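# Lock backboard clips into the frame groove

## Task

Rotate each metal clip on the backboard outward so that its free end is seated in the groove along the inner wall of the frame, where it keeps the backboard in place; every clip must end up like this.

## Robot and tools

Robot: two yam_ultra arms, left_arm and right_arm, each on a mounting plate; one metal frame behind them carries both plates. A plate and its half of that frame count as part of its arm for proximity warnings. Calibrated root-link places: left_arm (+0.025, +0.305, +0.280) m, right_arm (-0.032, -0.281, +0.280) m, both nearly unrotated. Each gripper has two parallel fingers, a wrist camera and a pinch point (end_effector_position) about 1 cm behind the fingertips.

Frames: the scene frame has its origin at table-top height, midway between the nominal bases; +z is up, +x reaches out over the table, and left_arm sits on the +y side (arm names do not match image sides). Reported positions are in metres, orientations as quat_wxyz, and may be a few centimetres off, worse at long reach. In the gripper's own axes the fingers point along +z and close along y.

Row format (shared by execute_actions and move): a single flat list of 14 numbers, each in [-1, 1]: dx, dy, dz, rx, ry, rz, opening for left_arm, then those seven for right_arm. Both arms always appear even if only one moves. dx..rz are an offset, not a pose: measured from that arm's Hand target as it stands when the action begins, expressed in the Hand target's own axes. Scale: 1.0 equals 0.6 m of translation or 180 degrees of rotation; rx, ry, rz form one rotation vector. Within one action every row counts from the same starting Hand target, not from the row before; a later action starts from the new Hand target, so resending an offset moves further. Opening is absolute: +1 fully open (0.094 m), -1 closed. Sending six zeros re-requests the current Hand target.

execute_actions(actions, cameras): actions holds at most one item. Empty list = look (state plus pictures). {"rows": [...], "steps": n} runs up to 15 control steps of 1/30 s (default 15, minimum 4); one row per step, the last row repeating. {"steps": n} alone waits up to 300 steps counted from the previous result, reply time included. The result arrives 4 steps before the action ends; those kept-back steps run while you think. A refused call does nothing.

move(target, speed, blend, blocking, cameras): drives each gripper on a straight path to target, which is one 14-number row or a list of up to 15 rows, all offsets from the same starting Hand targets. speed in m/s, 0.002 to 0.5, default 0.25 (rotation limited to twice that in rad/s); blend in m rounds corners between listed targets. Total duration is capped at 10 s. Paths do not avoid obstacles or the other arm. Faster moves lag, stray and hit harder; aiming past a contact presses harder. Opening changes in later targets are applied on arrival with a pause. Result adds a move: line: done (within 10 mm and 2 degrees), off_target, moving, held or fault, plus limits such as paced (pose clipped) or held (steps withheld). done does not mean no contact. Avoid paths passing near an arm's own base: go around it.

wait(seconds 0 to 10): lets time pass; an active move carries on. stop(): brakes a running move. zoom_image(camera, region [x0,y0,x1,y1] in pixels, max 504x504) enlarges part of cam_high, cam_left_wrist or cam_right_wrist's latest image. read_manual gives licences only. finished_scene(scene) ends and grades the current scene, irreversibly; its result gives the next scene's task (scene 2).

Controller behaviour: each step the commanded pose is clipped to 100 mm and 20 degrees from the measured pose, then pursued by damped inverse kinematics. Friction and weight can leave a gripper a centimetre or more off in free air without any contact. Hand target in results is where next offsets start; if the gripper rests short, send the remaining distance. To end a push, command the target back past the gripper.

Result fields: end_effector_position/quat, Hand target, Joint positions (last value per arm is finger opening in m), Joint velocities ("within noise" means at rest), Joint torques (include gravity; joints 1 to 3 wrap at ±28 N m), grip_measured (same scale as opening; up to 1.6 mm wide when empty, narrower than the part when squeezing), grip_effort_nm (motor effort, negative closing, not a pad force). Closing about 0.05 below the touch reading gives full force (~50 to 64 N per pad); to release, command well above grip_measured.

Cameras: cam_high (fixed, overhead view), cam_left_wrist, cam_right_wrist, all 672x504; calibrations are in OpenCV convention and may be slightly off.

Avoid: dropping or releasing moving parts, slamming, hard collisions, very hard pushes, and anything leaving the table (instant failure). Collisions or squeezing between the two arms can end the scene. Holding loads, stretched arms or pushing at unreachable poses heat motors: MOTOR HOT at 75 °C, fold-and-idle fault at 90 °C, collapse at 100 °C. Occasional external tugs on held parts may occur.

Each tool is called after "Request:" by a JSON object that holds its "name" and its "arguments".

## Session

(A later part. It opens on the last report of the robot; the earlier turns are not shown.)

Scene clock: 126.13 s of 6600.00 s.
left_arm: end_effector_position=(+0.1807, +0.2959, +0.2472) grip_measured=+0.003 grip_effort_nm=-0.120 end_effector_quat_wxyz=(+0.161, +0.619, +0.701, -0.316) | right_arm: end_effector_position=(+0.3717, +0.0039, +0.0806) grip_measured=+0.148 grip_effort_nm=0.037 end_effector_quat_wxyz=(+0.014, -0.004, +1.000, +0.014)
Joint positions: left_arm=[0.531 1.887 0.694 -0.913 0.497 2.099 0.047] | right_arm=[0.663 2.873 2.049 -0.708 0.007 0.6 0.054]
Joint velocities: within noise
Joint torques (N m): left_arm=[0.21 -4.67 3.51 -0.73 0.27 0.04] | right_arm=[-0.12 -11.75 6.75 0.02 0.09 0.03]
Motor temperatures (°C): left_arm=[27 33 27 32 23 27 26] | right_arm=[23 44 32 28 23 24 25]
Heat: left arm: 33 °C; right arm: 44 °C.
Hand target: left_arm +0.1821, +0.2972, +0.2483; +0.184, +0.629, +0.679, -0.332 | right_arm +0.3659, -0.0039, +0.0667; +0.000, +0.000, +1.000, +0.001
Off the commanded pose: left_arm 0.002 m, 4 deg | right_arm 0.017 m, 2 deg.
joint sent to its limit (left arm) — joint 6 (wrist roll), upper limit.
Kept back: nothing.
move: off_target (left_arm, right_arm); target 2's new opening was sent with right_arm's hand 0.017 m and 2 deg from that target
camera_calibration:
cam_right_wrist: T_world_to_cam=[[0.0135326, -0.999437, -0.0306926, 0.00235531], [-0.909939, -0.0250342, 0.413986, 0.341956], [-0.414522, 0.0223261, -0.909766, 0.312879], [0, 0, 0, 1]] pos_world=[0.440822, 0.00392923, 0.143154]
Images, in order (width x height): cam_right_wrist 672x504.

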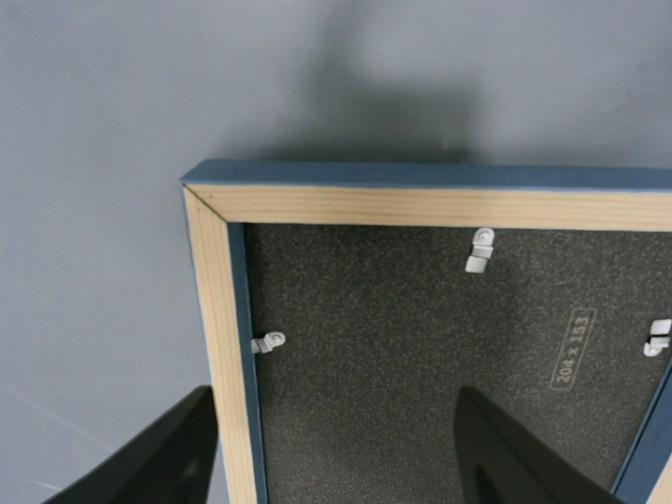

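Request:
{"name": "move", "arguments": {"target": [[0,0,0,0,0,0,0,0,-0.0055,0.06,0,0,0,0.18],[0,0,0,0,0,0,0,0,-0.0055,0.098,0,0,0,0.18]], "speed": [0.15,0.08], "cameras": ["cam_right_wrist"]}}

Scene clock: 127.63 s of 6600.00 s.
left_arm: end_effector_position=(+0.1807, +0.2959, +0.2472) grip_measured=+0.003 grip_effort_nm=-0.120 end_effector_quat_wxyz=(+0.161, +0.619, +0.701, -0.316) | right_arm: end_effector_position=(+0.3684, -0.0012, +0.0238) grip_measured=+0.178 grip_effort_nm=0.046 end_effector_quat_wxyz=(+0.004, -0.002, +1.000, +0.007)
Joint positions: left_arm=[0.531 1.887 0.694 -0.913 0.497 2.099 0.047] | right_arm=[0.657 3.046 2.165 -0.674 0.007 0.6 0.055]
Joint velocities: within noise
Joint torques (N m): left_arm=[0.21 -4.68 3.48 -0.72 0.26 0.04] | right_arm=[-0.01 -11.21 6.82 0.2 0.09 -0.05]
Motor temperatures (°C): left_arm=[27 33 27 32 23 27 26] | right_arm=[23 44 32 28 23 24 25]
Heat: left arm: 33 °C; right arm: 44 °C.
Hand target: left_arm +0.1821, +0.2972, +0.2483; +0.184, +0.629, +0.679, -0.332 | right_arm +0.3659, -0.0073, +0.0079; +0.000, +0.000, +1.000, +0.001
Off the commanded pose: left_arm 0.002 m, 4 deg | right_arm 0.017 m, 1 deg.
joint sent to its limit (left arm) — joint 6 (wrist roll), upper limit.
Kept back: nothing.
move: off_target (left_arm, right_arm)
camera_calibration:
cam_right_wrist: T_world_to_cam=[[0.00766986, -0.999808, -0.018005, -0.00250848], [-0.902209, -0.0146837, 0.431049, 0.35907], [-0.43123, 0.0129382, -0.902149, 0.265872], [0, 0, 0, 1]] pos_world=[0.438627, -0.000675434, 0.0850342]
Images, in order (width x height): cam_right_wrist 672x504.

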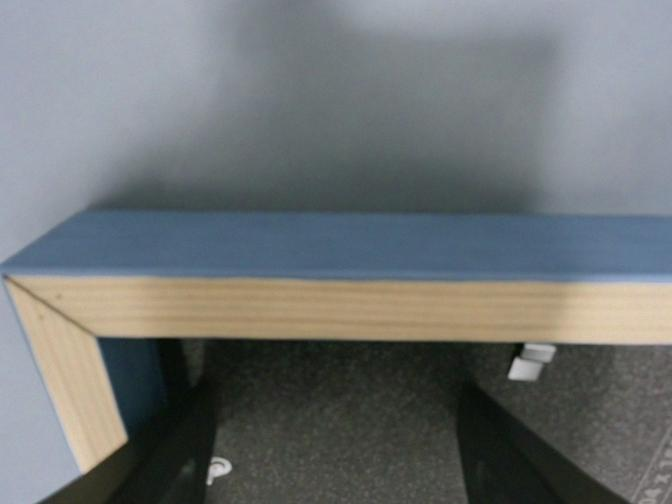

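Request:
{"name": "move", "arguments": {"target": [[0,0,0,0,0,0,0,0,0,-0.02,0,0,0,0.18],[0,0,0,0,0,0,0,-0.008,0,-0.02,0,0,0,0.18],[0,0,0,0,0,0,0,-0.008,0,0.0,0,0,0,0.18]], "speed": [0.08,0.08,0.08], "cameras": ["cam_right_wrist"]}}

Scene clock: 128.67 s of 6600.00 s.
left_arm: end_effector_position=(+0.1807, +0.2959, +0.2472) grip_measured=+0.003 grip_effort_nm=-0.120 end_effector_quat_wxyz=(+0.161, +0.619, +0.701, -0.316) | right_arm: end_effector_position=(+0.3771, +0.0016, +0.0242) grip_measured=+0.178 grip_effort_nm=0.042 end_effector_quat_wxyz=(+0.012, +0.000, +1.000, +0.012)
Joint positions: left_arm=[0.531 1.887 0.694 -0.913 0.497 2.099 0.047] | right_arm=[0.651 3.064 2.208 -0.68 0.007 0.598 0.055]
Joint velocities: within noise
Joint torques (N m): left_arm=[0.23 -4.68 3.49 -0.72 0.27 0.04] | right_arm=[-0.43 -11.48 6.69 0.04 0.03 -0.06]
Motor temperatures (°C): left_arm=[27 33 27 32 23 27 26] | right_arm=[23 44 32 28 23 24 25]
Heat: left arm: 33 °C; right arm: 44 °C.
Hand target: left_arm +0.1821, +0.2972, +0.2483; +0.184, +0.629, +0.679, -0.332 | right_arm +0.3707, -0.0074, +0.0078; +0.000, +0.000, +1.000, +0.001
Off the commanded pose: left_arm 0.002 m, 4 deg | right_arm 0.020 m, 2 deg.
joint sent to its limit (left arm) — joint 6 (wrist roll), upper limit.
Kept back: nothing.
move: off_target (left_arm, right_arm)
camera_calibration:
cam_right_wrist: T_world_to_cam=[[0.00472013, -0.999586, -0.0283881, 0.00155158], [-0.908792, -0.0161324, 0.416937, 0.369601], [-0.417223, 0.0238309, -0.908492, 0.264815], [0, 0, 0, 1]] pos_world=[0.446369, 0.0012027, 0.0865257]
Images, in order (width x height): cam_right_wrist 672x504.

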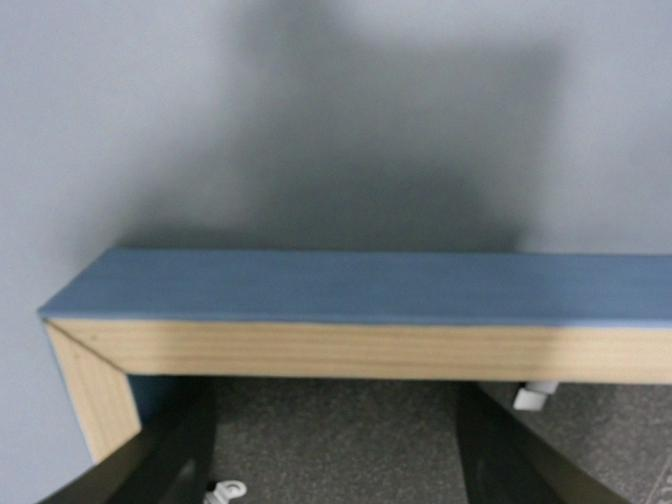

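Request:
{"name": "move", "arguments": {"target": [[0,0,0,0,0,0,0,0,0,0,0,0,0,0.4],[0,0,0,0,0,0,0,0,0,0,0,0,0,0.55]], "speed": [0.08,0.08], "cameras": ["cam_right_wrist"]}}

Scene clock: 130.80 s of 6600.00 s.
left_arm: end_effector_position=(+0.1807, +0.2959, +0.2472) grip_measured=+0.003 grip_effort_nm=-0.120 end_effector_quat_wxyz=(+0.161, +0.619, +0.701, -0.316) | right_arm: end_effector_position=(+0.3767, -0.0006, +0.0242) grip_measured=+0.548 grip_effort_nm=0.081 end_effector_quat_wxyz=(+0.010, +0.000, +1.000, +0.009)
Joint positions: left_arm=[0.531 1.887 0.694 -0.913 0.497 2.099 0.047] | right_arm=[0.649 3.064 2.209 -0.687 0.01 0.597 0.073]
Joint velocities: within noise
Joint torques (N m): left_arm=[0.23 -4.68 3.49 -0.73 0.27 0.04] | right_arm=[-0.17 -11.41 6.97 0.11 0.05 -0.05]
Motor temperatures (°C): left_arm=[27 33 27 32 23 27 26] | right_arm=[23 44 32 28 23 24 25]
Heat: left arm: 33 °C; right arm: 44 °C.
Hand target: left_arm +0.1821, +0.2972, +0.2483; +0.184, +0.629, +0.679, -0.332 | right_arm +0.3707, -0.0072, +0.0079; +0.000, +0.000, +1.000, +0.001
Off the commanded pose: left_arm 0.002 m, 4 deg | right_arm 0.019 m, 2 deg.
joint sent to its limit (left arm) — joint 6 (wrist roll), upper limit.
Kept back: nothing.
move: off_target (left_arm, right_arm); target 2's new opening was sent with right_arm's hand 0.019 m and 2 deg from that target
camera_calibration:
cam_right_wrist: T_world_to_cam=[[0.00385405, -0.999753, -0.0218775, -0.000442609], [-0.907368, -0.0126919, 0.420146, 0.368575], [-0.42032, 0.0182317, -0.907193, 0.26584], [0, 0, 0, 1]] pos_world=[0.446172, -0.000611296, 0.0863033]
Images, in order (width x height): cam_right_wrist 672x504.

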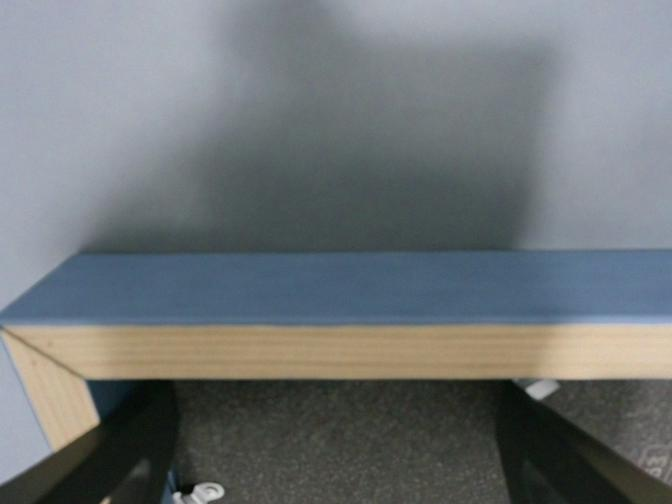

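Request:
{"name": "move", "arguments": {"target": [[0,0,0,0,0,0,0,0,0,0,0,0,0,0.62],[0,0,0,0,0,0,0,0,0,0,0,0,0,0.7]], "speed": [0.08,0.08], "cameras": ["cam_right_wrist"]}}

Request:
{"name": "zoom_image", "arguments": {"camera": "cam_right_wrist", "region": [450, 300, 670, 500]}}

Scene clock: 132.93 s of 6600.00 s.
left_arm: end_effector_position=(+0.1807, +0.2959, +0.2472) grip_measured=+0.003 grip_effort_nm=-0.120 end_effector_quat_wxyz=(+0.161, +0.619, +0.701, -0.316) | right_arm: end_effector_position=(+0.3762, -0.0023, +0.0242) grip_measured=+0.698 grip_effort_nm=0.071 end_effector_quat_wxyz=(+0.009, +0.001, +1.000, +0.006)
Joint positions: left_arm=[0.531 1.887 0.694 -0.913 0.497 2.099 0.047] | right_arm=[0.648 3.064 2.209 -0.692 0.014 0.597 0.08]
Joint velocities: within noise
Joint torques (N m): left_arm=[0.21 -4.67 3.49 -0.73 0.27 0.04] | right_arm=[-0.09 -11.38 7.05 0.16 0.03 -0.01]
Motor temperatures (°C): left_arm=[27 33 27 32 23 27 26] | right_arm=[23 45 32 28 23 24 25]
Heat: left arm: 33 °C; right arm: 45 °C.
Hand target: left_arm +0.1821, +0.2972, +0.2483; +0.184, +0.629, +0.679, -0.332 | right_arm +0.3708, -0.0073, +0.0079; +0.000, +0.000, +1.000, +0.001
Off the commanded pose: left_arm 0.002 m, 4 deg | right_arm 0.018 m, 1 deg.
joint sent to its limit (left arm) — joint 6 (wrist roll), upper limit.
Kept back: nothing.
move: off_target (left_arm, right_arm); target 2's new opening was sent with right_arm's hand 0.018 m and 1 deg from that target
camera_calibration:
cam_right_wrist: T_world_to_cam=[[0.00265024, -0.999868, -0.0160389, -0.00185118], [-0.906324, -0.00917936, 0.422484, 0.36773], [-0.422575, 0.0134168, -0.906229, 0.266464], [0, 0, 0, 1]] pos_world=[0.445889, -0.00205049, 0.0860876]
Images, in order (width x height): cam_right_wrist 672x504.

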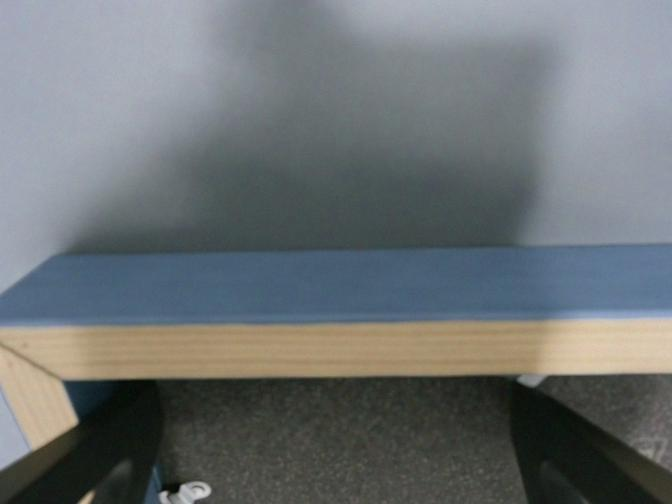

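Scaled by 2.291 from the camera's 672x504 image, which has a finer 960x720 frame.

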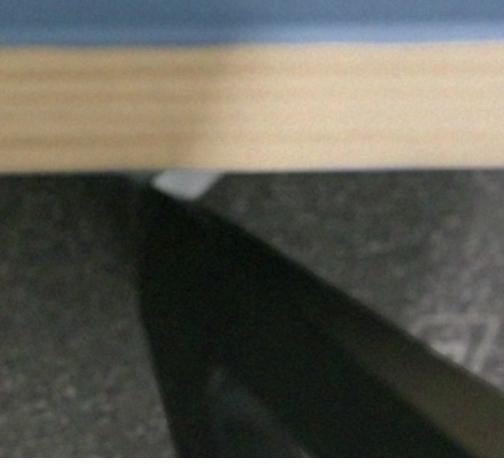

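Request:
{"name": "move", "arguments": {"target": [[0,0,0,0,0,0,0,0,0,0,0,0,0,0.3],[0,0,0,0,0,0,0,0,0,-0.1,0,0,0,0.1],[0,0,0,0,0,0,0,-0.0487,-0.0745,-0.1,0,0,-0.5,0.1]], "speed": [0.1,0.15,0.25], "cameras": ["cam_right_wrist"]}}

Scene clock: 139.20 s of 6600.00 s.
left_arm: end_effector_position=(+0.1807, +0.2959, +0.2472) grip_measured=+0.003 grip_effort_nm=-0.125 end_effector_quat_wxyz=(+0.161, +0.619, +0.701, -0.316) | right_arm: end_effector_position=(+0.3980, -0.0500, +0.0613) grip_measured=+0.101 grip_effort_nm=-0.115 end_effector_quat_wxyz=(-0.002, +0.706, -0.708, +0.001)
Joint positions: left_arm=[0.531 1.887 0.694 -0.913 0.497 2.099 0.047] | right_arm=[0.543 2.936 2.103 -0.731 0.014 -1.078 0.052]
Joint velocities: left_arm=[-0.007 0.046 -0.007 -0.007 0.051 0.022 -0.001] | right_arm=[within noise]
Joint torques (N m): left_arm=[0.21 -4.66 3.48 -0.73 0.27 0.05] | right_arm=[-0.18 -15.82 5.44 -0.07 0.01 -0.06]
Motor temperatures (°C): left_arm=[27 33 27 32 23 27 26] | right_arm=[23 47 32 28 23 24 25]
Heat: left arm: 33 °C; right arm: 47 °C.
Hand target: left_arm +0.1821, +0.2972, +0.2483; +0.184, +0.629, +0.679, -0.332 | right_arm +0.4000, -0.0522, +0.0678; -0.001, +0.707, -0.707, +0.000
Off the commanded pose: left_arm 0.002 m, 4 deg | right_arm 0.007 m, 0 deg.
joint sent to its limit (left arm) — joint 6 (wrist roll), upper limit.
Kept back: nothing.
move: off_target (left_arm)
camera_calibration:
cam_right_wrist: T_world_to_cam=[[0.999998, 0.00169274, -0.000460327, -0.396855], [0.00172335, -0.898973, 0.438001, -0.0354935], [0.000327599, -0.438001, -0.898975, 0.118636], [0, 0, 0, 1]] pos_world=[0.396876, 0.0207266, 0.122014]
Images, in order (width x height): cam_right_wrist 672x504.

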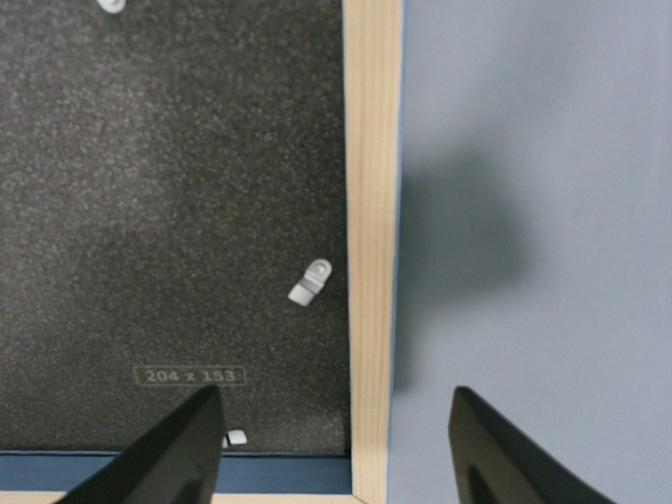

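Request:
{"name": "move", "arguments": {"target": [[0,0,0,0,0,0,0,0.004,-0.0075,0.03,0,0,0,0.3],[0,0,0,0,0,0,0,0.004,-0.0075,0.096,0,0,0,0.3]], "speed": [0.1,0.08], "cameras": ["cam_right_wrist"]}}

Request:
{"name": "zoom_image", "arguments": {"camera": "cam_right_wrist", "region": [220, 280, 460, 500]}}

Scene clock: 140.77 s of 6600.00 s.
left_arm: end_effector_position=(+0.1807, +0.2959, +0.2472) grip_measured=+0.003 grip_effort_nm=-0.115 end_effector_quat_wxyz=(+0.161, +0.619, +0.701, -0.316) | right_arm: end_effector_position=(+0.4084, -0.0495, +0.0252) grip_measured=+0.298 grip_effort_nm=0.051 end_effector_quat_wxyz=(-0.008, +0.707, -0.707, +0.003)
Joint positions: left_arm=[0.531 1.887 0.694 -0.913 0.497 2.099 0.047] | right_arm=[0.534 3.08 2.254 -0.725 0.014 -1.091 0.061]
Joint velocities: within noise
Joint torques (N m): left_arm=[0.21 -4.7 3.49 -0.72 0.26 0.05] | right_arm=[-0.27 -11.7 7.12 0.18 0.01 -0.09]
Motor temperatures (°C): left_arm=[27 33 27 32 23 27 26] | right_arm=[23 47 32 28 23 24 25]
Heat: left arm: 33 °C; right arm: 47 °C.
Hand target: left_arm +0.1821, +0.2972, +0.2483; +0.184, +0.629, +0.679, -0.332 | right_arm +0.4043, -0.0544, +0.0100; +0.000, +0.707, -0.707, +0.000
Off the commanded pose: left_arm 0.002 m, 4 deg | right_arm 0.016 m, 1 deg.
joint sent to its limit (left arm) — joint 6 (wrist roll), upper limit.
Kept back: nothing.
move: off_target (left_arm, right_arm)
camera_calibration:
cam_right_wrist: T_world_to_cam=[[0.999922, 0.00452523, 0.0116582, -0.407406], [-0.000961125, -0.901669, 0.432426, -0.0181291], [0.0124686, -0.432404, -0.901594, 0.0817426], [0, 0, 0, 1]] pos_world=[0.406338, 0.0208429, 0.0862878]
Images, in order (width x height): cam_right_wrist 672x504.

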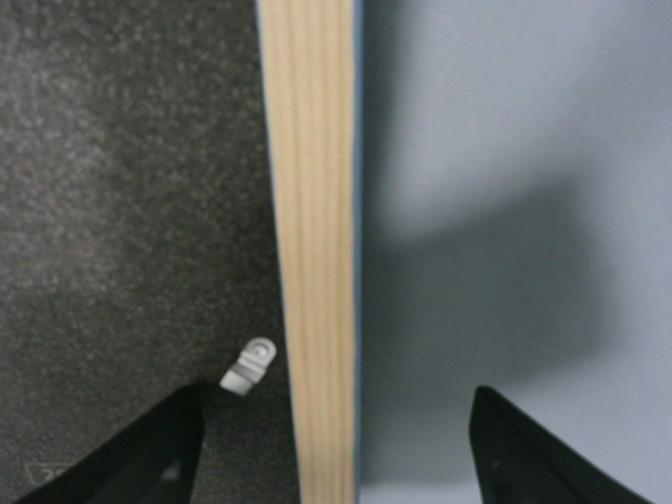

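Scaled by 2.100 from the camera's 672x504 image, which has a finer 960x720 frame.

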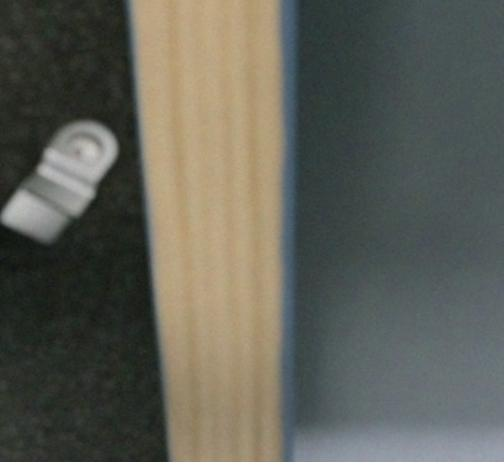

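Request:
{"name": "move", "arguments": {"target": [[0,0,0,0,0,0,0,0,0,-0.03,0,0,0,0.3],[0,0,0,0,0,0,0,-0.004,0.004,-0.03,0,0,0,0.3],[0,0,0,0,0,0,0,-0.004,0.004,0,0,0,0,0.3]], "speed": [0.08,0.08,0.08], "cameras": ["cam_right_wrist"]}}

Request:
{"name": "zoom_image", "arguments": {"camera": "cam_right_wrist", "region": [180, 280, 420, 500]}}

Scene clock: 141.87 s of 6600.00 s.
left_arm: end_effector_position=(+0.1807, +0.2959, +0.2472) grip_measured=+0.003 grip_effort_nm=-0.115 end_effector_quat_wxyz=(+0.161, +0.619, +0.701, -0.316) | right_arm: end_effector_position=(+0.4048, -0.0513, +0.0231) grip_measured=+0.299 grip_effort_nm=0.042 end_effector_quat_wxyz=(-0.003, +0.707, -0.707, +0.001)
Joint positions: left_arm=[0.531 1.887 0.694 -0.913 0.497 2.099 0.047] | right_arm=[0.534 3.079 2.243 -0.724 0.014 -1.091 0.061]
Joint velocities: within noise
Joint torques (N m): left_arm=[0.2 -4.68 3.48 -0.73 0.27 0.04] | right_arm=[0.14 -12 7.09 0.19 0.01 0]
Motor temperatures (°C): left_arm=[27 33 27 32 23 27 26] | right_arm=[23 47 32 28 23 24 25]
Heat: left arm: 33 °C; right arm: 47 °C.
Hand target: left_arm +0.1821, +0.2972, +0.2483; +0.184, +0.629, +0.679, -0.332 | right_arm +0.4018, -0.0521, +0.0101; +0.000, +0.707, -0.707, +0.000
Off the commanded pose: left_arm 0.002 m, 4 deg | right_arm 0.013 m, 0 deg.
joint sent to its limit (left arm) — joint 6 (wrist roll), upper limit.
Kept back: nothing.
move: off_target (left_arm, right_arm)
camera_calibration:
cam_right_wrist: T_world_to_cam=[[0.999983, 0.00507342, 0.00284297, -0.403571], [0.0033234, -0.899676, 0.436546, -0.0205943], [0.00477253, -0.43653, -0.899677, 0.0819223], [0, 0, 0, 1]] pos_world=[0.403242, 0.0192808, 0.0838414]
Images, in order (width x height): cam_right_wrist 672x504.

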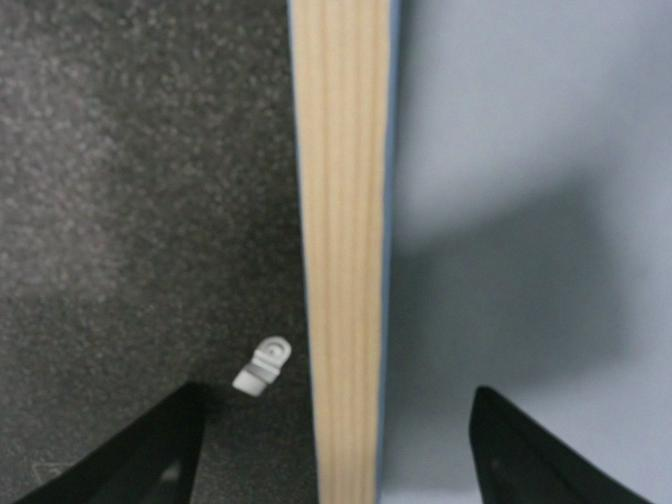

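Scaled by 2.100 from the camera's 672x504 image, which has a finer 960x720 frame.

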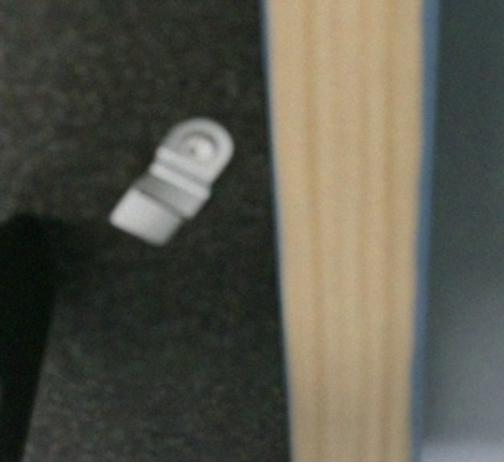

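Request:
{"name": "move", "arguments": {"target": [[0,0,0,0,0,0,0,0,0,-0.05,0,0,0,0.3],[0,0,0,0,0,0,0,-0.006,-0.0015,-0.05,0,0,0,0.3],[0,0,0,0,0,0,0,-0.006,-0.0015,0,0,0,0,0.3]], "speed": [0.08,0.08,0.08], "cameras": ["cam_right_wrist"]}}

Request:
{"name": "zoom_image", "arguments": {"camera": "cam_right_wrist", "region": [180, 280, 420, 500]}}

Scene clock: 143.40 s of 6600.00 s.
left_arm: end_effector_position=(+0.1807, +0.2959, +0.2472) grip_measured=+0.003 grip_effort_nm=-0.120 end_effector_quat_wxyz=(+0.161, +0.619, +0.701, -0.316) | right_arm: end_effector_position=(+0.4109, -0.0482, +0.0242) grip_measured=+0.299 grip_effort_nm=0.042 end_effector_quat_wxyz=(-0.011, +0.706, -0.708, +0.004)
Joint positions: left_arm=[0.531 1.887 0.694 -0.913 0.497 2.099 0.047] | right_arm=[0.534 3.09 2.272 -0.726 0.014 -1.089 0.061]
Joint velocities: within noise
Joint torques (N m): left_arm=[0.23 -4.68 3.48 -0.73 0.26 0.04] | right_arm=[0.42 -11.82 7.15 0.13 0 0.03]
Motor temperatures (°C): left_arm=[27 33 27 32 23 27 26] | right_arm=[23 47 32 28 23 24 25]
Heat: left arm: 33 °C; right arm: 47 °C.
Hand target: left_arm +0.1821, +0.2972, +0.2483; +0.184, +0.629, +0.679, -0.332 | right_arm +0.4029, -0.0484, +0.0101; -0.001, +0.707, -0.707, +0.000
Off the commanded pose: left_arm 0.002 m, 4 deg | right_arm 0.016 m, 1 deg.
joint sent to its limit (left arm) — joint 6 (wrist roll), upper limit.
Kept back: nothing.
move: off_target (left_arm, right_arm)
camera_calibration:
cam_right_wrist: T_world_to_cam=[[0.999843, 0.00210258, 0.0175731, -0.41015], [-0.00565856, -0.902825, 0.429971, -0.0146411], [0.0167695, -0.430003, -0.902672, 0.079745], [0, 0, 0, 1]] pos_world=[0.408665, 0.0219346, 0.0854865]
Images, in order (width x height): cam_right_wrist 672x504.

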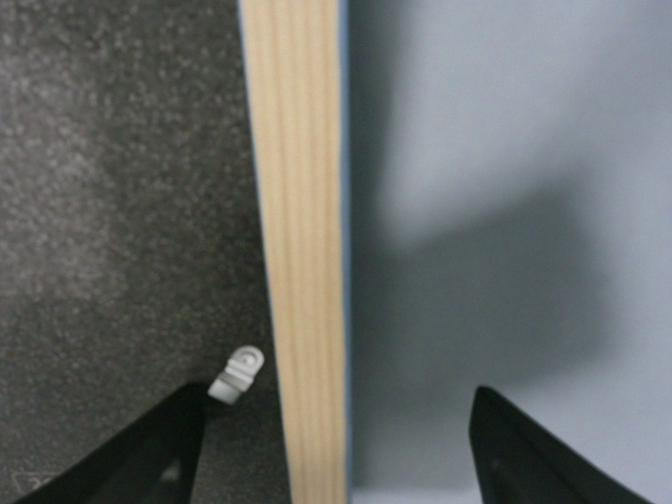

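Scaled by 2.100 from the camera's 672x504 image, which has a finer 960x720 frame.

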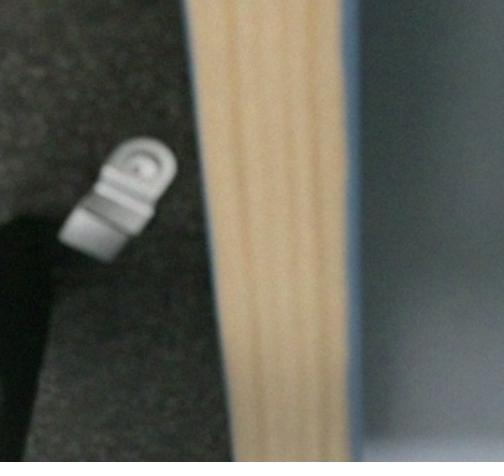

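Request:
{"name": "move", "arguments": {"target": [[0,0,0,0,0,0,0,0,0,-0.04,0,0,0,0.3],[0,0,0,0,0,0,0,-0.002,0.005,-0.04,0,0,0,0.3],[0,0,0,0,0,0,0,-0.002,0.005,0,0,0,0,0.3]], "speed": [0.08,0.08,0.08], "cameras": ["cam_right_wrist"]}}

Request:
{"name": "zoom_image", "arguments": {"camera": "cam_right_wrist", "region": [180, 280, 420, 500]}}

Scene clock: 144.77 s of 6600.00 s.
left_arm: end_effector_position=(+0.1807, +0.2959, +0.2472) grip_measured=+0.003 grip_effort_nm=-0.120 end_effector_quat_wxyz=(+0.161, +0.619, +0.701, -0.316) | right_arm: end_effector_position=(+0.4060, -0.0489, +0.0246) grip_measured=+0.299 grip_effort_nm=0.042 end_effector_quat_wxyz=(-0.006, +0.706, -0.708, +0.002)
Joint positions: left_arm=[0.531 1.887 0.694 -0.913 0.497 2.099 0.047] | right_arm=[0.537 3.078 2.247 -0.724 0.014 -1.085 0.061]
Joint velocities: within noise
Joint torques (N m): left_arm=[0.21 -4.67 3.49 -0.73 0.26 0.03] | right_arm=[0.61 -11.55 7.12 0.2 0.01 0.05]
Motor temperatures (°C): left_arm=[27 33 27 32 23 27 26] | right_arm=[23 47 32 28 23 24 25]
Heat: left arm: 33 °C; right arm: 47 °C.
Hand target: left_arm +0.1821, +0.2972, +0.2483; +0.184, +0.629, +0.679, -0.332 | right_arm +0.4000, -0.0472, +0.0103; -0.001, +0.707, -0.707, +0.000
Off the commanded pose: left_arm 0.002 m, 4 deg | right_arm 0.016 m, 1 deg.
joint sent to its limit (left arm) — joint 6 (wrist roll), upper limit.
Kept back: nothing.
move: off_target (left_arm, right_arm)
camera_calibration:
cam_right_wrist: T_world_to_cam=[[0.999966, 0.00154612, 0.00810515, -0.405103], [-0.00212818, -0.900726, 0.434382, -0.0168398], [0.00797213, -0.434385, -0.900692, 0.0831982], [0, 0, 0, 1]] pos_world=[0.40439, 0.0215984, 0.0855343]
Images, in order (width x height): cam_right_wrist 672x504.

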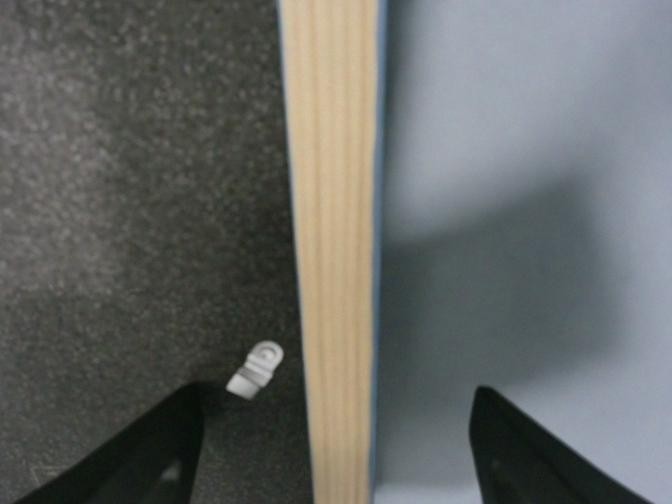

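Scaled by 2.100 from the camera's 672x504 image, which has a finer 960x720 frame.

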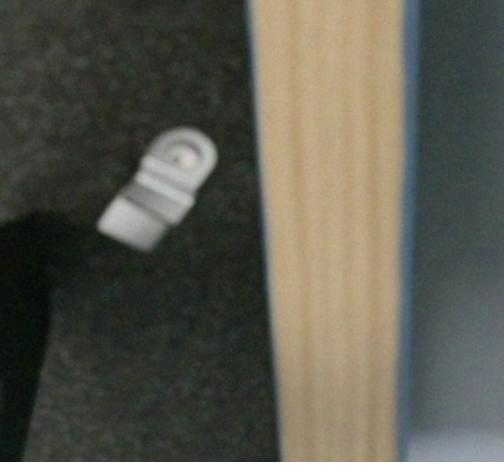

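Request:
{"name": "move", "arguments": {"target": [[0,0,0,0,0,0,0,0,0,-0.04,0,0,0,0.3],[0,0,0,0,0,0,0,-0.0055,0.0,-0.04,0,0,0,0.3],[0,0,0,0,0,0,0,-0.0055,0.0,0.006,0,0,0,0.3]], "speed": [0.08,0.08,0.08], "cameras": ["cam_right_wrist"]}}

Request:
{"name": "zoom_image", "arguments": {"camera": "cam_right_wrist", "region": [180, 280, 420, 500]}}

Scene clock: 146.10 s of 6600.00 s.
left_arm: end_effector_position=(+0.1807, +0.2959, +0.2472) grip_measured=+0.003 grip_effort_nm=-0.120 end_effector_quat_wxyz=(+0.161, +0.619, +0.701, -0.316) | right_arm: end_effector_position=(+0.4098, -0.0421, +0.0239) grip_measured=+0.299 grip_effort_nm=0.046 end_effector_quat_wxyz=(-0.014, +0.707, -0.707, +0.005)
Joint positions: left_arm=[0.531 1.887 0.694 -0.913 0.497 2.099 0.047] | right_arm=[0.545 3.094 2.279 -0.723 0.014 -1.078 0.061]
Joint velocities: within noise
Joint torques (N m): left_arm=[0.2 -4.67 3.49 -0.74 0.27 0.04] | right_arm=[0.55 -11.45 6.95 0.18 0.02 0.05]
Motor temperatures (°C): left_arm=[27 33 27 32 23 27 26] | right_arm=[23 47 32 28 23 24 25]
Heat: left arm: 33 °C; right arm: 47 °C.
Hand target: left_arm +0.1821, +0.2972, +0.2483; +0.184, +0.629, +0.679, -0.332 | right_arm +0.4000, -0.0439, +0.0066; -0.001, +0.707, -0.707, +0.000
Off the commanded pose: left_arm 0.002 m, 4 deg | right_arm 0.020 m, 2 deg.
joint sent to its limit (left arm) — joint 6 (wrist roll), upper limit.
Kept back: nothing.
move: off_target (left_arm, right_arm)
camera_calibration:
cam_right_wrist: T_world_to_cam=[[0.999737, 0.00349276, 0.0226438, -0.40909], [-0.00651746, -0.904129, 0.427209, -0.00858351], [0.0219651, -0.427245, -0.903869, 0.0801109], [0, 0, 0, 1]] pos_world=[0.407167, 0.0278952, 0.0853401]
Images, in order (width x height): cam_right_wrist 672x504.

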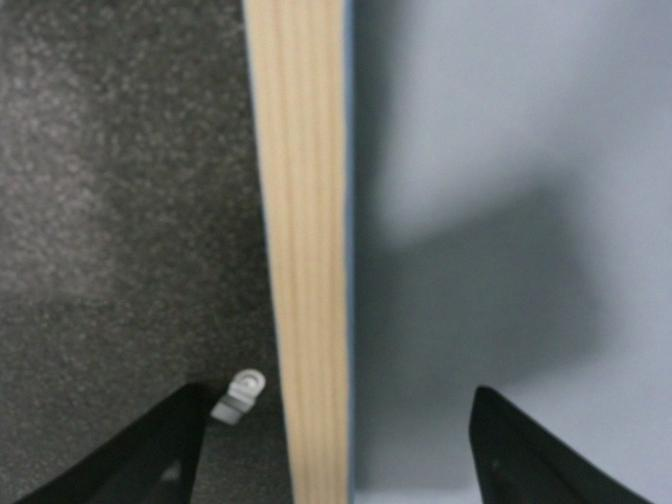

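Scaled by 2.100 from the camera's 672x504 image, which has a finer 960x720 frame.

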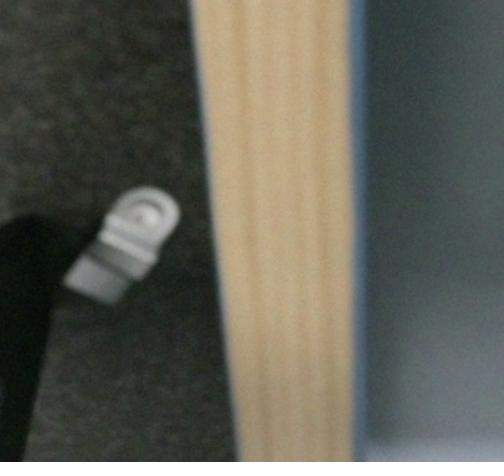

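Request:
{"name": "move", "arguments": {"target": [[0,0,0,0,0,0,0,0,0,-0.04,0,0,0,0.3],[0,0,0,0,0,0,0,0.004,0.003,-0.04,0,0,0,0.3],[0,0,0,0,0,0,0,0.004,0.003,-0.004,0,0,0,0.3]], "speed": [0.08,0.08,0.08], "cameras": ["cam_right_wrist"]}}

Request:
{"name": "zoom_image", "arguments": {"camera": "cam_right_wrist", "region": [180, 280, 420, 500]}}

Scene clock: 147.33 s of 6600.00 s.
left_arm: end_effector_position=(+0.1807, +0.2959, +0.2472) grip_measured=+0.003 grip_effort_nm=-0.120 end_effector_quat_wxyz=(+0.161, +0.619, +0.701, -0.316) | right_arm: end_effector_position=(+0.4024, -0.0460, +0.0232) grip_measured=+0.299 grip_effort_nm=0.037 end_effector_quat_wxyz=(-0.005, +0.707, -0.708, +0.002)
Joint positions: left_arm=[0.531 1.887 0.694 -0.913 0.497 2.099 0.047] | right_arm=[0.545 3.077 2.238 -0.718 0.014 -1.078 0.061]
Joint velocities: within noise
Joint torques (N m): left_arm=[0.21 -4.67 3.49 -0.73 0.27 0.04] | right_arm=[0.44 -11.58 6.89 0.14 -0.01 0.03]
Motor temperatures (°C): left_arm=[27 33 27 32 23 27 26] | right_arm=[23 47 32 28 23 24 25]
Heat: left arm: 33 °C; right arm: 47 °C.
Hand target: left_arm +0.1821, +0.2972, +0.2483; +0.184, +0.629, +0.679, -0.332 | right_arm +0.3981, -0.0463, +0.0090; -0.001, +0.707, -0.707, +0.000
Off the commanded pose: left_arm 0.002 m, 4 deg | right_arm 0.015 m, 1 deg.
joint sent to its limit (left arm) — joint 6 (wrist roll), upper limit.
Kept back: nothing.
move: off_target (left_arm, right_arm)
camera_calibration:
cam_right_wrist: T_world_to_cam=[[0.999978, 0.00311534, 0.00580012, -0.401372], [0.000279328, -0.900247, 0.435379, -0.01467], [0.0065779, -0.435368, -0.900228, 0.0836966], [0, 0, 0, 1]] pos_world=[0.400817, 0.0244826, 0.0840611]
Images, in order (width x height): cam_right_wrist 672x504.

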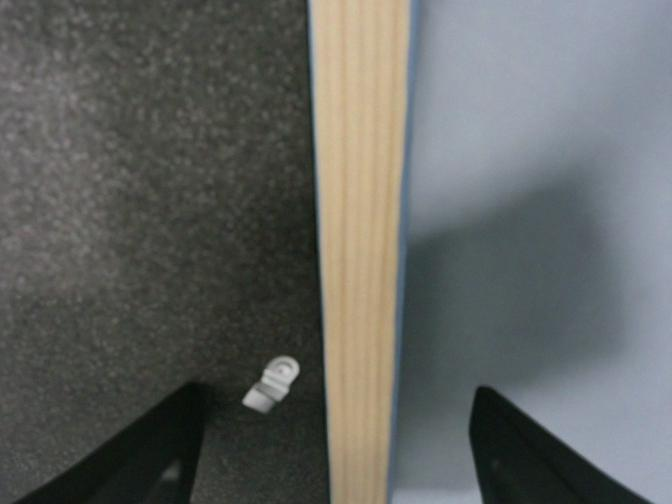

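Scaled by 2.100 from the camera's 672x504 image, which has a finer 960x720 frame.

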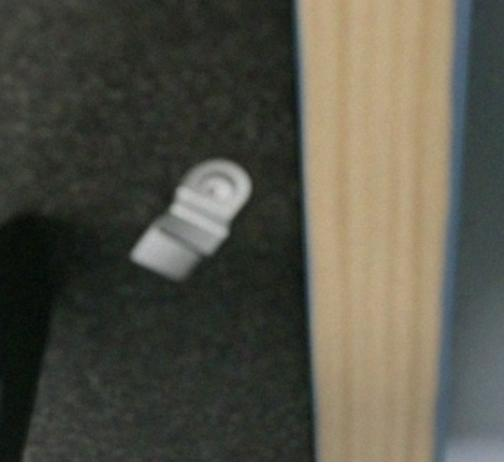

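Request:
{"name": "move", "arguments": {"target": [[0,0,0,0,0,0,0,0,0,-0.04,0,0,0,0.3],[0,0,0,0,0,0,0,0.002,-0.003,-0.04,0,0,0,0.3],[0,0,0,0,0,0,0,0.002,-0.003,0.0,0,0,0,0.3]], "speed": [0.08,0.08,0.08], "cameras": ["cam_right_wrist"]}}

Request:
{"name": "zoom_image", "arguments": {"camera": "cam_right_wrist", "region": [180, 280, 420, 500]}}

Scene clock: 148.70 s of 6600.00 s.
left_arm: end_effector_position=(+0.1807, +0.2959, +0.2472) grip_measured=+0.003 grip_effort_nm=-0.120 end_effector_quat_wxyz=(+0.161, +0.619, +0.701, -0.316) | right_arm: end_effector_position=(+0.4051, -0.0446, +0.0234) grip_measured=+0.299 grip_effort_nm=0.037 end_effector_quat_wxyz=(-0.009, +0.707, -0.708, +0.003)
Joint positions: left_arm=[0.531 1.887 0.694 -0.913 0.497 2.099 0.047] | right_arm=[0.545 3.082 2.249 -0.717 0.014 -1.078 0.061]
Joint velocities: within noise
Joint torques (N m): left_arm=[0.23 -4.68 3.48 -0.73 0.27 0.04] | right_arm=[0.08 -11.7 7.23 0.13 -0.03 -0.04]
Motor temperatures (°C): left_arm=[27 33 27 32 23 27 26] | right_arm=[23 47 32 28 23 24 25]
Heat: left arm: 33 °C; right arm: 47 °C.
Hand target: left_arm +0.1821, +0.2972, +0.2483; +0.184, +0.629, +0.679, -0.332 | right_arm +0.4000, -0.0475, +0.0090; -0.001, +0.707, -0.707, +0.000
Off the commanded pose: left_arm 0.002 m, 4 deg | right_arm 0.016 m, 1 deg.
joint sent to its limit (left arm) — joint 6 (wrist roll), upper limit.
Kept back: nothing.
move: off_target (left_arm, right_arm)
camera_calibration:
cam_right_wrist: T_world_to_cam=[[0.999913, 0.00297192, 0.0128711, -0.404204], [-0.00287973, -0.901888, 0.43196, -0.0122036], [0.0128921, -0.431959, -0.901801, 0.0821603], [0, 0, 0, 1]] pos_world=[0.403074, 0.0256849, 0.0845663]
Images, in order (width x height): cam_right_wrist 672x504.

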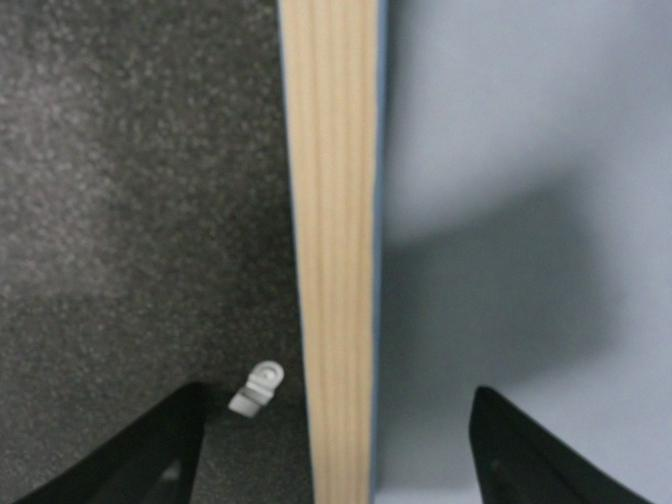

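Scaled by 2.100 from the camera's 672x504 image, which has a finer 960x720 frame.

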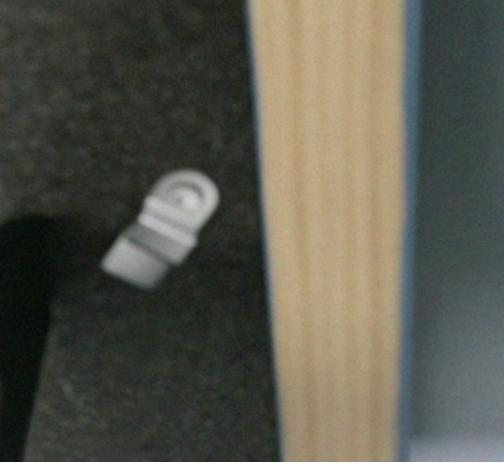

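Request:
{"name": "move", "arguments": {"target": [[0,0,0,0,0,0,0,0,0,0,0,0,0,0],[0,0,0,0,0,0,0,0,0,0.0,0,0,0,-0.28]], "speed": [0.08,0.08], "cameras": ["cam_right_wrist"]}}

Request:
{"name": "zoom_image", "arguments": {"camera": "cam_right_wrist", "region": [180, 280, 420, 500]}}

Scene clock: 150.83 s of 6600.00 s.
left_arm: end_effector_position=(+0.1807, +0.2959, +0.2472) grip_measured=+0.003 grip_effort_nm=-0.120 end_effector_quat_wxyz=(+0.161, +0.619, +0.701, -0.316) | right_arm: end_effector_position=(+0.4035, -0.0453, +0.0234) grip_measured=-0.278 grip_effort_nm=-0.129 end_effector_quat_wxyz=(-0.006, +0.707, -0.708, +0.002)
Joint positions: left_arm=[0.531 1.887 0.694 -0.913 0.497 2.099 0.047] | right_arm=[0.545 3.082 2.249 -0.724 0.013 -1.078 0.034]
Joint velocities: within noise
Joint torques (N m): left_arm=[0.21 -4.67 3.49 -0.73 0.26 0.04] | right_arm=[0.05 -11.64 7.15 0.21 0.02 0.01]
Motor temperatures (°C): left_arm=[27 33 27 31 23 27 26] | right_arm=[23 47 32 28 23 24 25]
Heat: left arm: 33 °C; right arm: 47 °C.
Hand target: left_arm +0.1821, +0.2972, +0.2483; +0.184, +0.629, +0.679, -0.332 | right_arm +0.4000, -0.0476, +0.0090; -0.001, +0.707, -0.707, +0.000
Off the commanded pose: left_arm 0.002 m, 4 deg | right_arm 0.015 m, 1 deg.
joint sent to its limit (left arm) — joint 6 (wrist roll), upper limit.
Kept back: nothing.
move: off_target (left_arm, right_arm); target 2's new opening was sent with right_arm's hand 0.016 m and 1 deg from that target
camera_calibration:
cam_right_wrist: T_world_to_cam=[[0.999974, 0.00310089, 0.00645208, -0.402501], [-0.000008852, -0.900775, 0.434287, -0.0139791], [0.00715855, -0.434276, -0.900751, 0.0840464], [0, 0, 0, 1]] pos_world=[0.401889, 0.0251554, 0.0843728]
Images, in order (width x height): cam_right_wrist 672x504.

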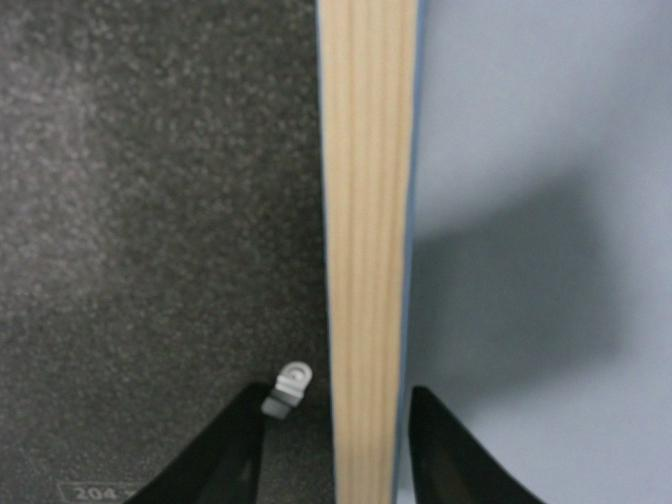

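Scaled by 2.100 from the camera's 672x504 image, which has a finer 960x720 frame.

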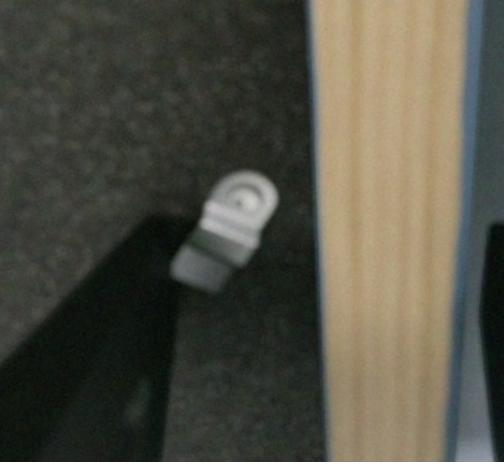

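Request:
{"name": "move", "arguments": {"target": [[0,0,0,0,0,0,0,0,0,0,0,0,0,-0.1],[0,0,0,0,0,0,0,0,0,-0.04,0,0,0,0.1],[0,0,0,0,0,0,0,0.004,-0.005,-0.04,0,0,0,0.1],[0,0,0,0,0,0,0,0.004,-0.005,0.0,0,0,0,0.1]], "speed": [0.08,0.08,0.08,0.08], "cameras": ["cam_right_wrist"]}}

Request:
{"name": "zoom_image", "arguments": {"camera": "cam_right_wrist", "region": [180, 280, 420, 500]}}

Scene clock: 153.97 s of 6600.00 s.
left_arm: end_effector_position=(+0.1807, +0.2959, +0.2472) grip_measured=+0.003 grip_effort_nm=-0.120 end_effector_quat_wxyz=(+0.161, +0.619, +0.701, -0.316) | right_arm: end_effector_position=(+0.4080, -0.0430, +0.0240) grip_measured=+0.099 grip_effort_nm=0.042 end_effector_quat_wxyz=(-0.012, +0.708, -0.706, +0.004)
Joint positions: left_arm=[0.531 1.887 0.694 -0.913 0.497 2.099 0.047] | right_arm=[0.545 3.089 2.267 -0.721 0.014 -1.081 0.052]
Joint velocities: within noise
Joint torques (N m): left_arm=[0.24 -4.67 3.51 -0.73 0.26 0.04] | right_arm=[-0.51 -11.59 7.21 0.12 0 -0.12]
Motor temperatures (°C): left_arm=[27 33 27 31 23 27 26] | right_arm=[23 47 32 28 23 24 25]
Heat: left arm: 33 °C; right arm: 47 °C.
Hand target: left_arm +0.1821, +0.2972, +0.2483; +0.184, +0.629, +0.679, -0.332 | right_arm +0.4029, -0.0500, +0.0090; -0.001, +0.707, -0.707, +0.000
Off the commanded pose: left_arm 0.002 m, 4 deg | right_arm 0.017 m, 1 deg.
joint sent to its limit (left arm) — joint 6 (wrist roll), upper limit.
Kept back: nothing.
move: off_target (left_arm, right_arm)
camera_calibration:
cam_right_wrist: T_world_to_cam=[[0.999801, 0.00664545, 0.018796, -0.407083], [-0.00205624, -0.903406, 0.428781, -0.0112774], [0.0198299, -0.428735, -0.903213, 0.0806636], [0, 0, 0, 1]] pos_world=[0.405379, 0.0271005, 0.0853435]
Images, in order (width x height): cam_right_wrist 672x504.

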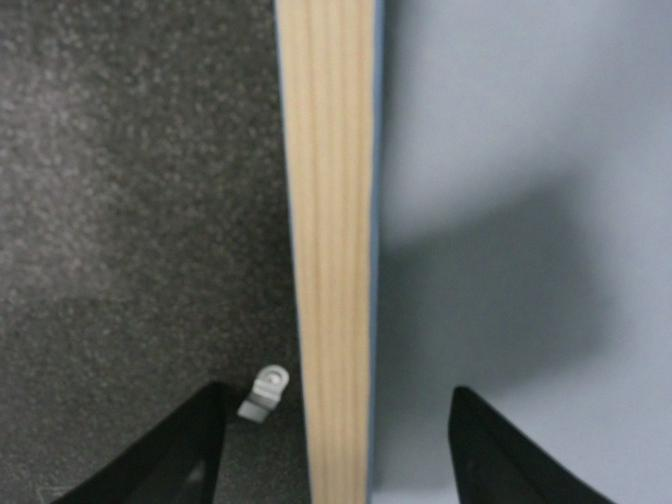

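Scaled by 2.100 from the camera's 672x504 image, which has a finer 960x720 frame.

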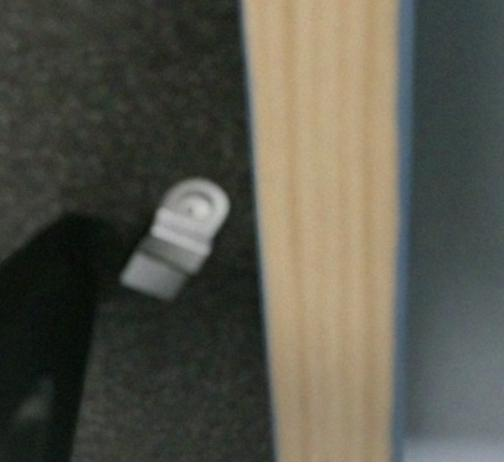

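Request:
{"name": "move", "arguments": {"target": [[0,0,0,0,0,0,0,0,0,-0.04,0,0,0,0.1],[0,0,0,0,0,0,0,0.012,0.0,-0.04,0,0,0,0.1],[0,0,0,0,0,0,0,0.002,0.0,-0.04,0,0,0,0.1],[0,0,0,0,0,0,0,0.002,0.0,0.0,0,0,0,0.1]], "speed": [0.08,0.08,0.08,0.08], "cameras": ["cam_right_wrist"]}}

Request:
{"name": "zoom_image", "arguments": {"camera": "cam_right_wrist", "region": [180, 280, 420, 500]}}

Scene clock: 156.70 s of 6600.00 s.
left_arm: end_effector_position=(+0.1807, +0.2959, +0.2472) grip_measured=+0.003 grip_effort_nm=-0.120 end_effector_quat_wxyz=(+0.161, +0.619, +0.701, -0.316) | right_arm: end_effector_position=(+0.4088, -0.0471, +0.0238) grip_measured=+0.099 grip_effort_nm=0.042 end_effector_quat_wxyz=(-0.011, +0.707, -0.707, +0.004)
Joint positions: left_arm=[0.531 1.887 0.694 -0.913 0.497 2.099 0.047] | right_arm=[0.537 3.086 2.26 -0.72 0.014 -1.087 0.052]
Joint velocities: within noise
Joint torques (N m): left_arm=[0.21 -4.67 3.49 -0.73 0.26 0.04] | right_arm=[-0.01 -11.59 7.02 0.18 -0.01 -0.05]
Motor temperatures (°C): left_arm=[27 33 27 31 23 27 26] | right_arm=[23 46 32 28 23 24 25]
Heat: left arm: 33 °C; right arm: 46 °C.
Hand target: left_arm +0.1821, +0.2972, +0.2483; +0.184, +0.629, +0.679, -0.332 | right_arm +0.4028, -0.0512, +0.0090; +0.000, +0.707, -0.707, +0.000
Off the commanded pose: left_arm 0.002 m, 4 deg | right_arm 0.016 m, 1 deg.
joint sent to its limit (left arm) — joint 6 (wrist roll), upper limit.
Kept back: nothing.
move: off_target (left_arm, right_arm)
camera_calibration:
cam_right_wrist: T_world_to_cam=[[0.999857, 0.00403608, 0.0164034, -0.407922], [-0.00341166, -0.902782, 0.430084, -0.0143769], [0.0165446, -0.430079, -0.90264, 0.0799955], [0, 0, 0, 1]] pos_world=[0.406491, 0.0230716, 0.0850817]
Images, in order (width x height): cam_right_wrist 672x504.

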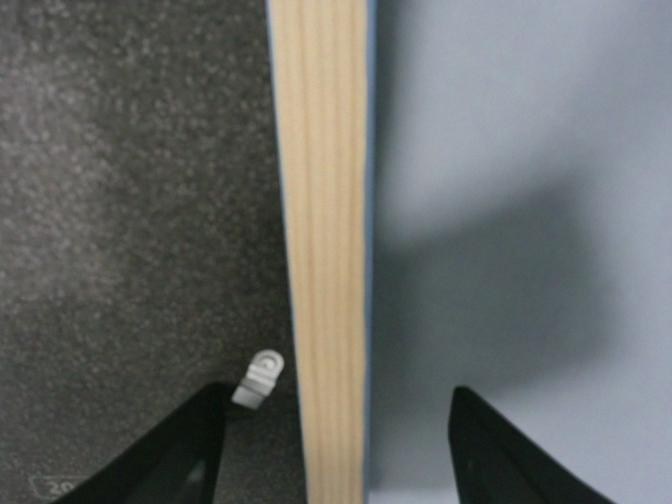

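Scaled by 2.100 from the camera's 672x504 image, which has a finer 960x720 frame.

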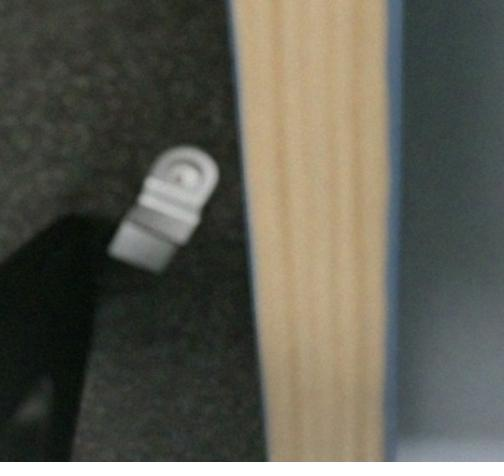

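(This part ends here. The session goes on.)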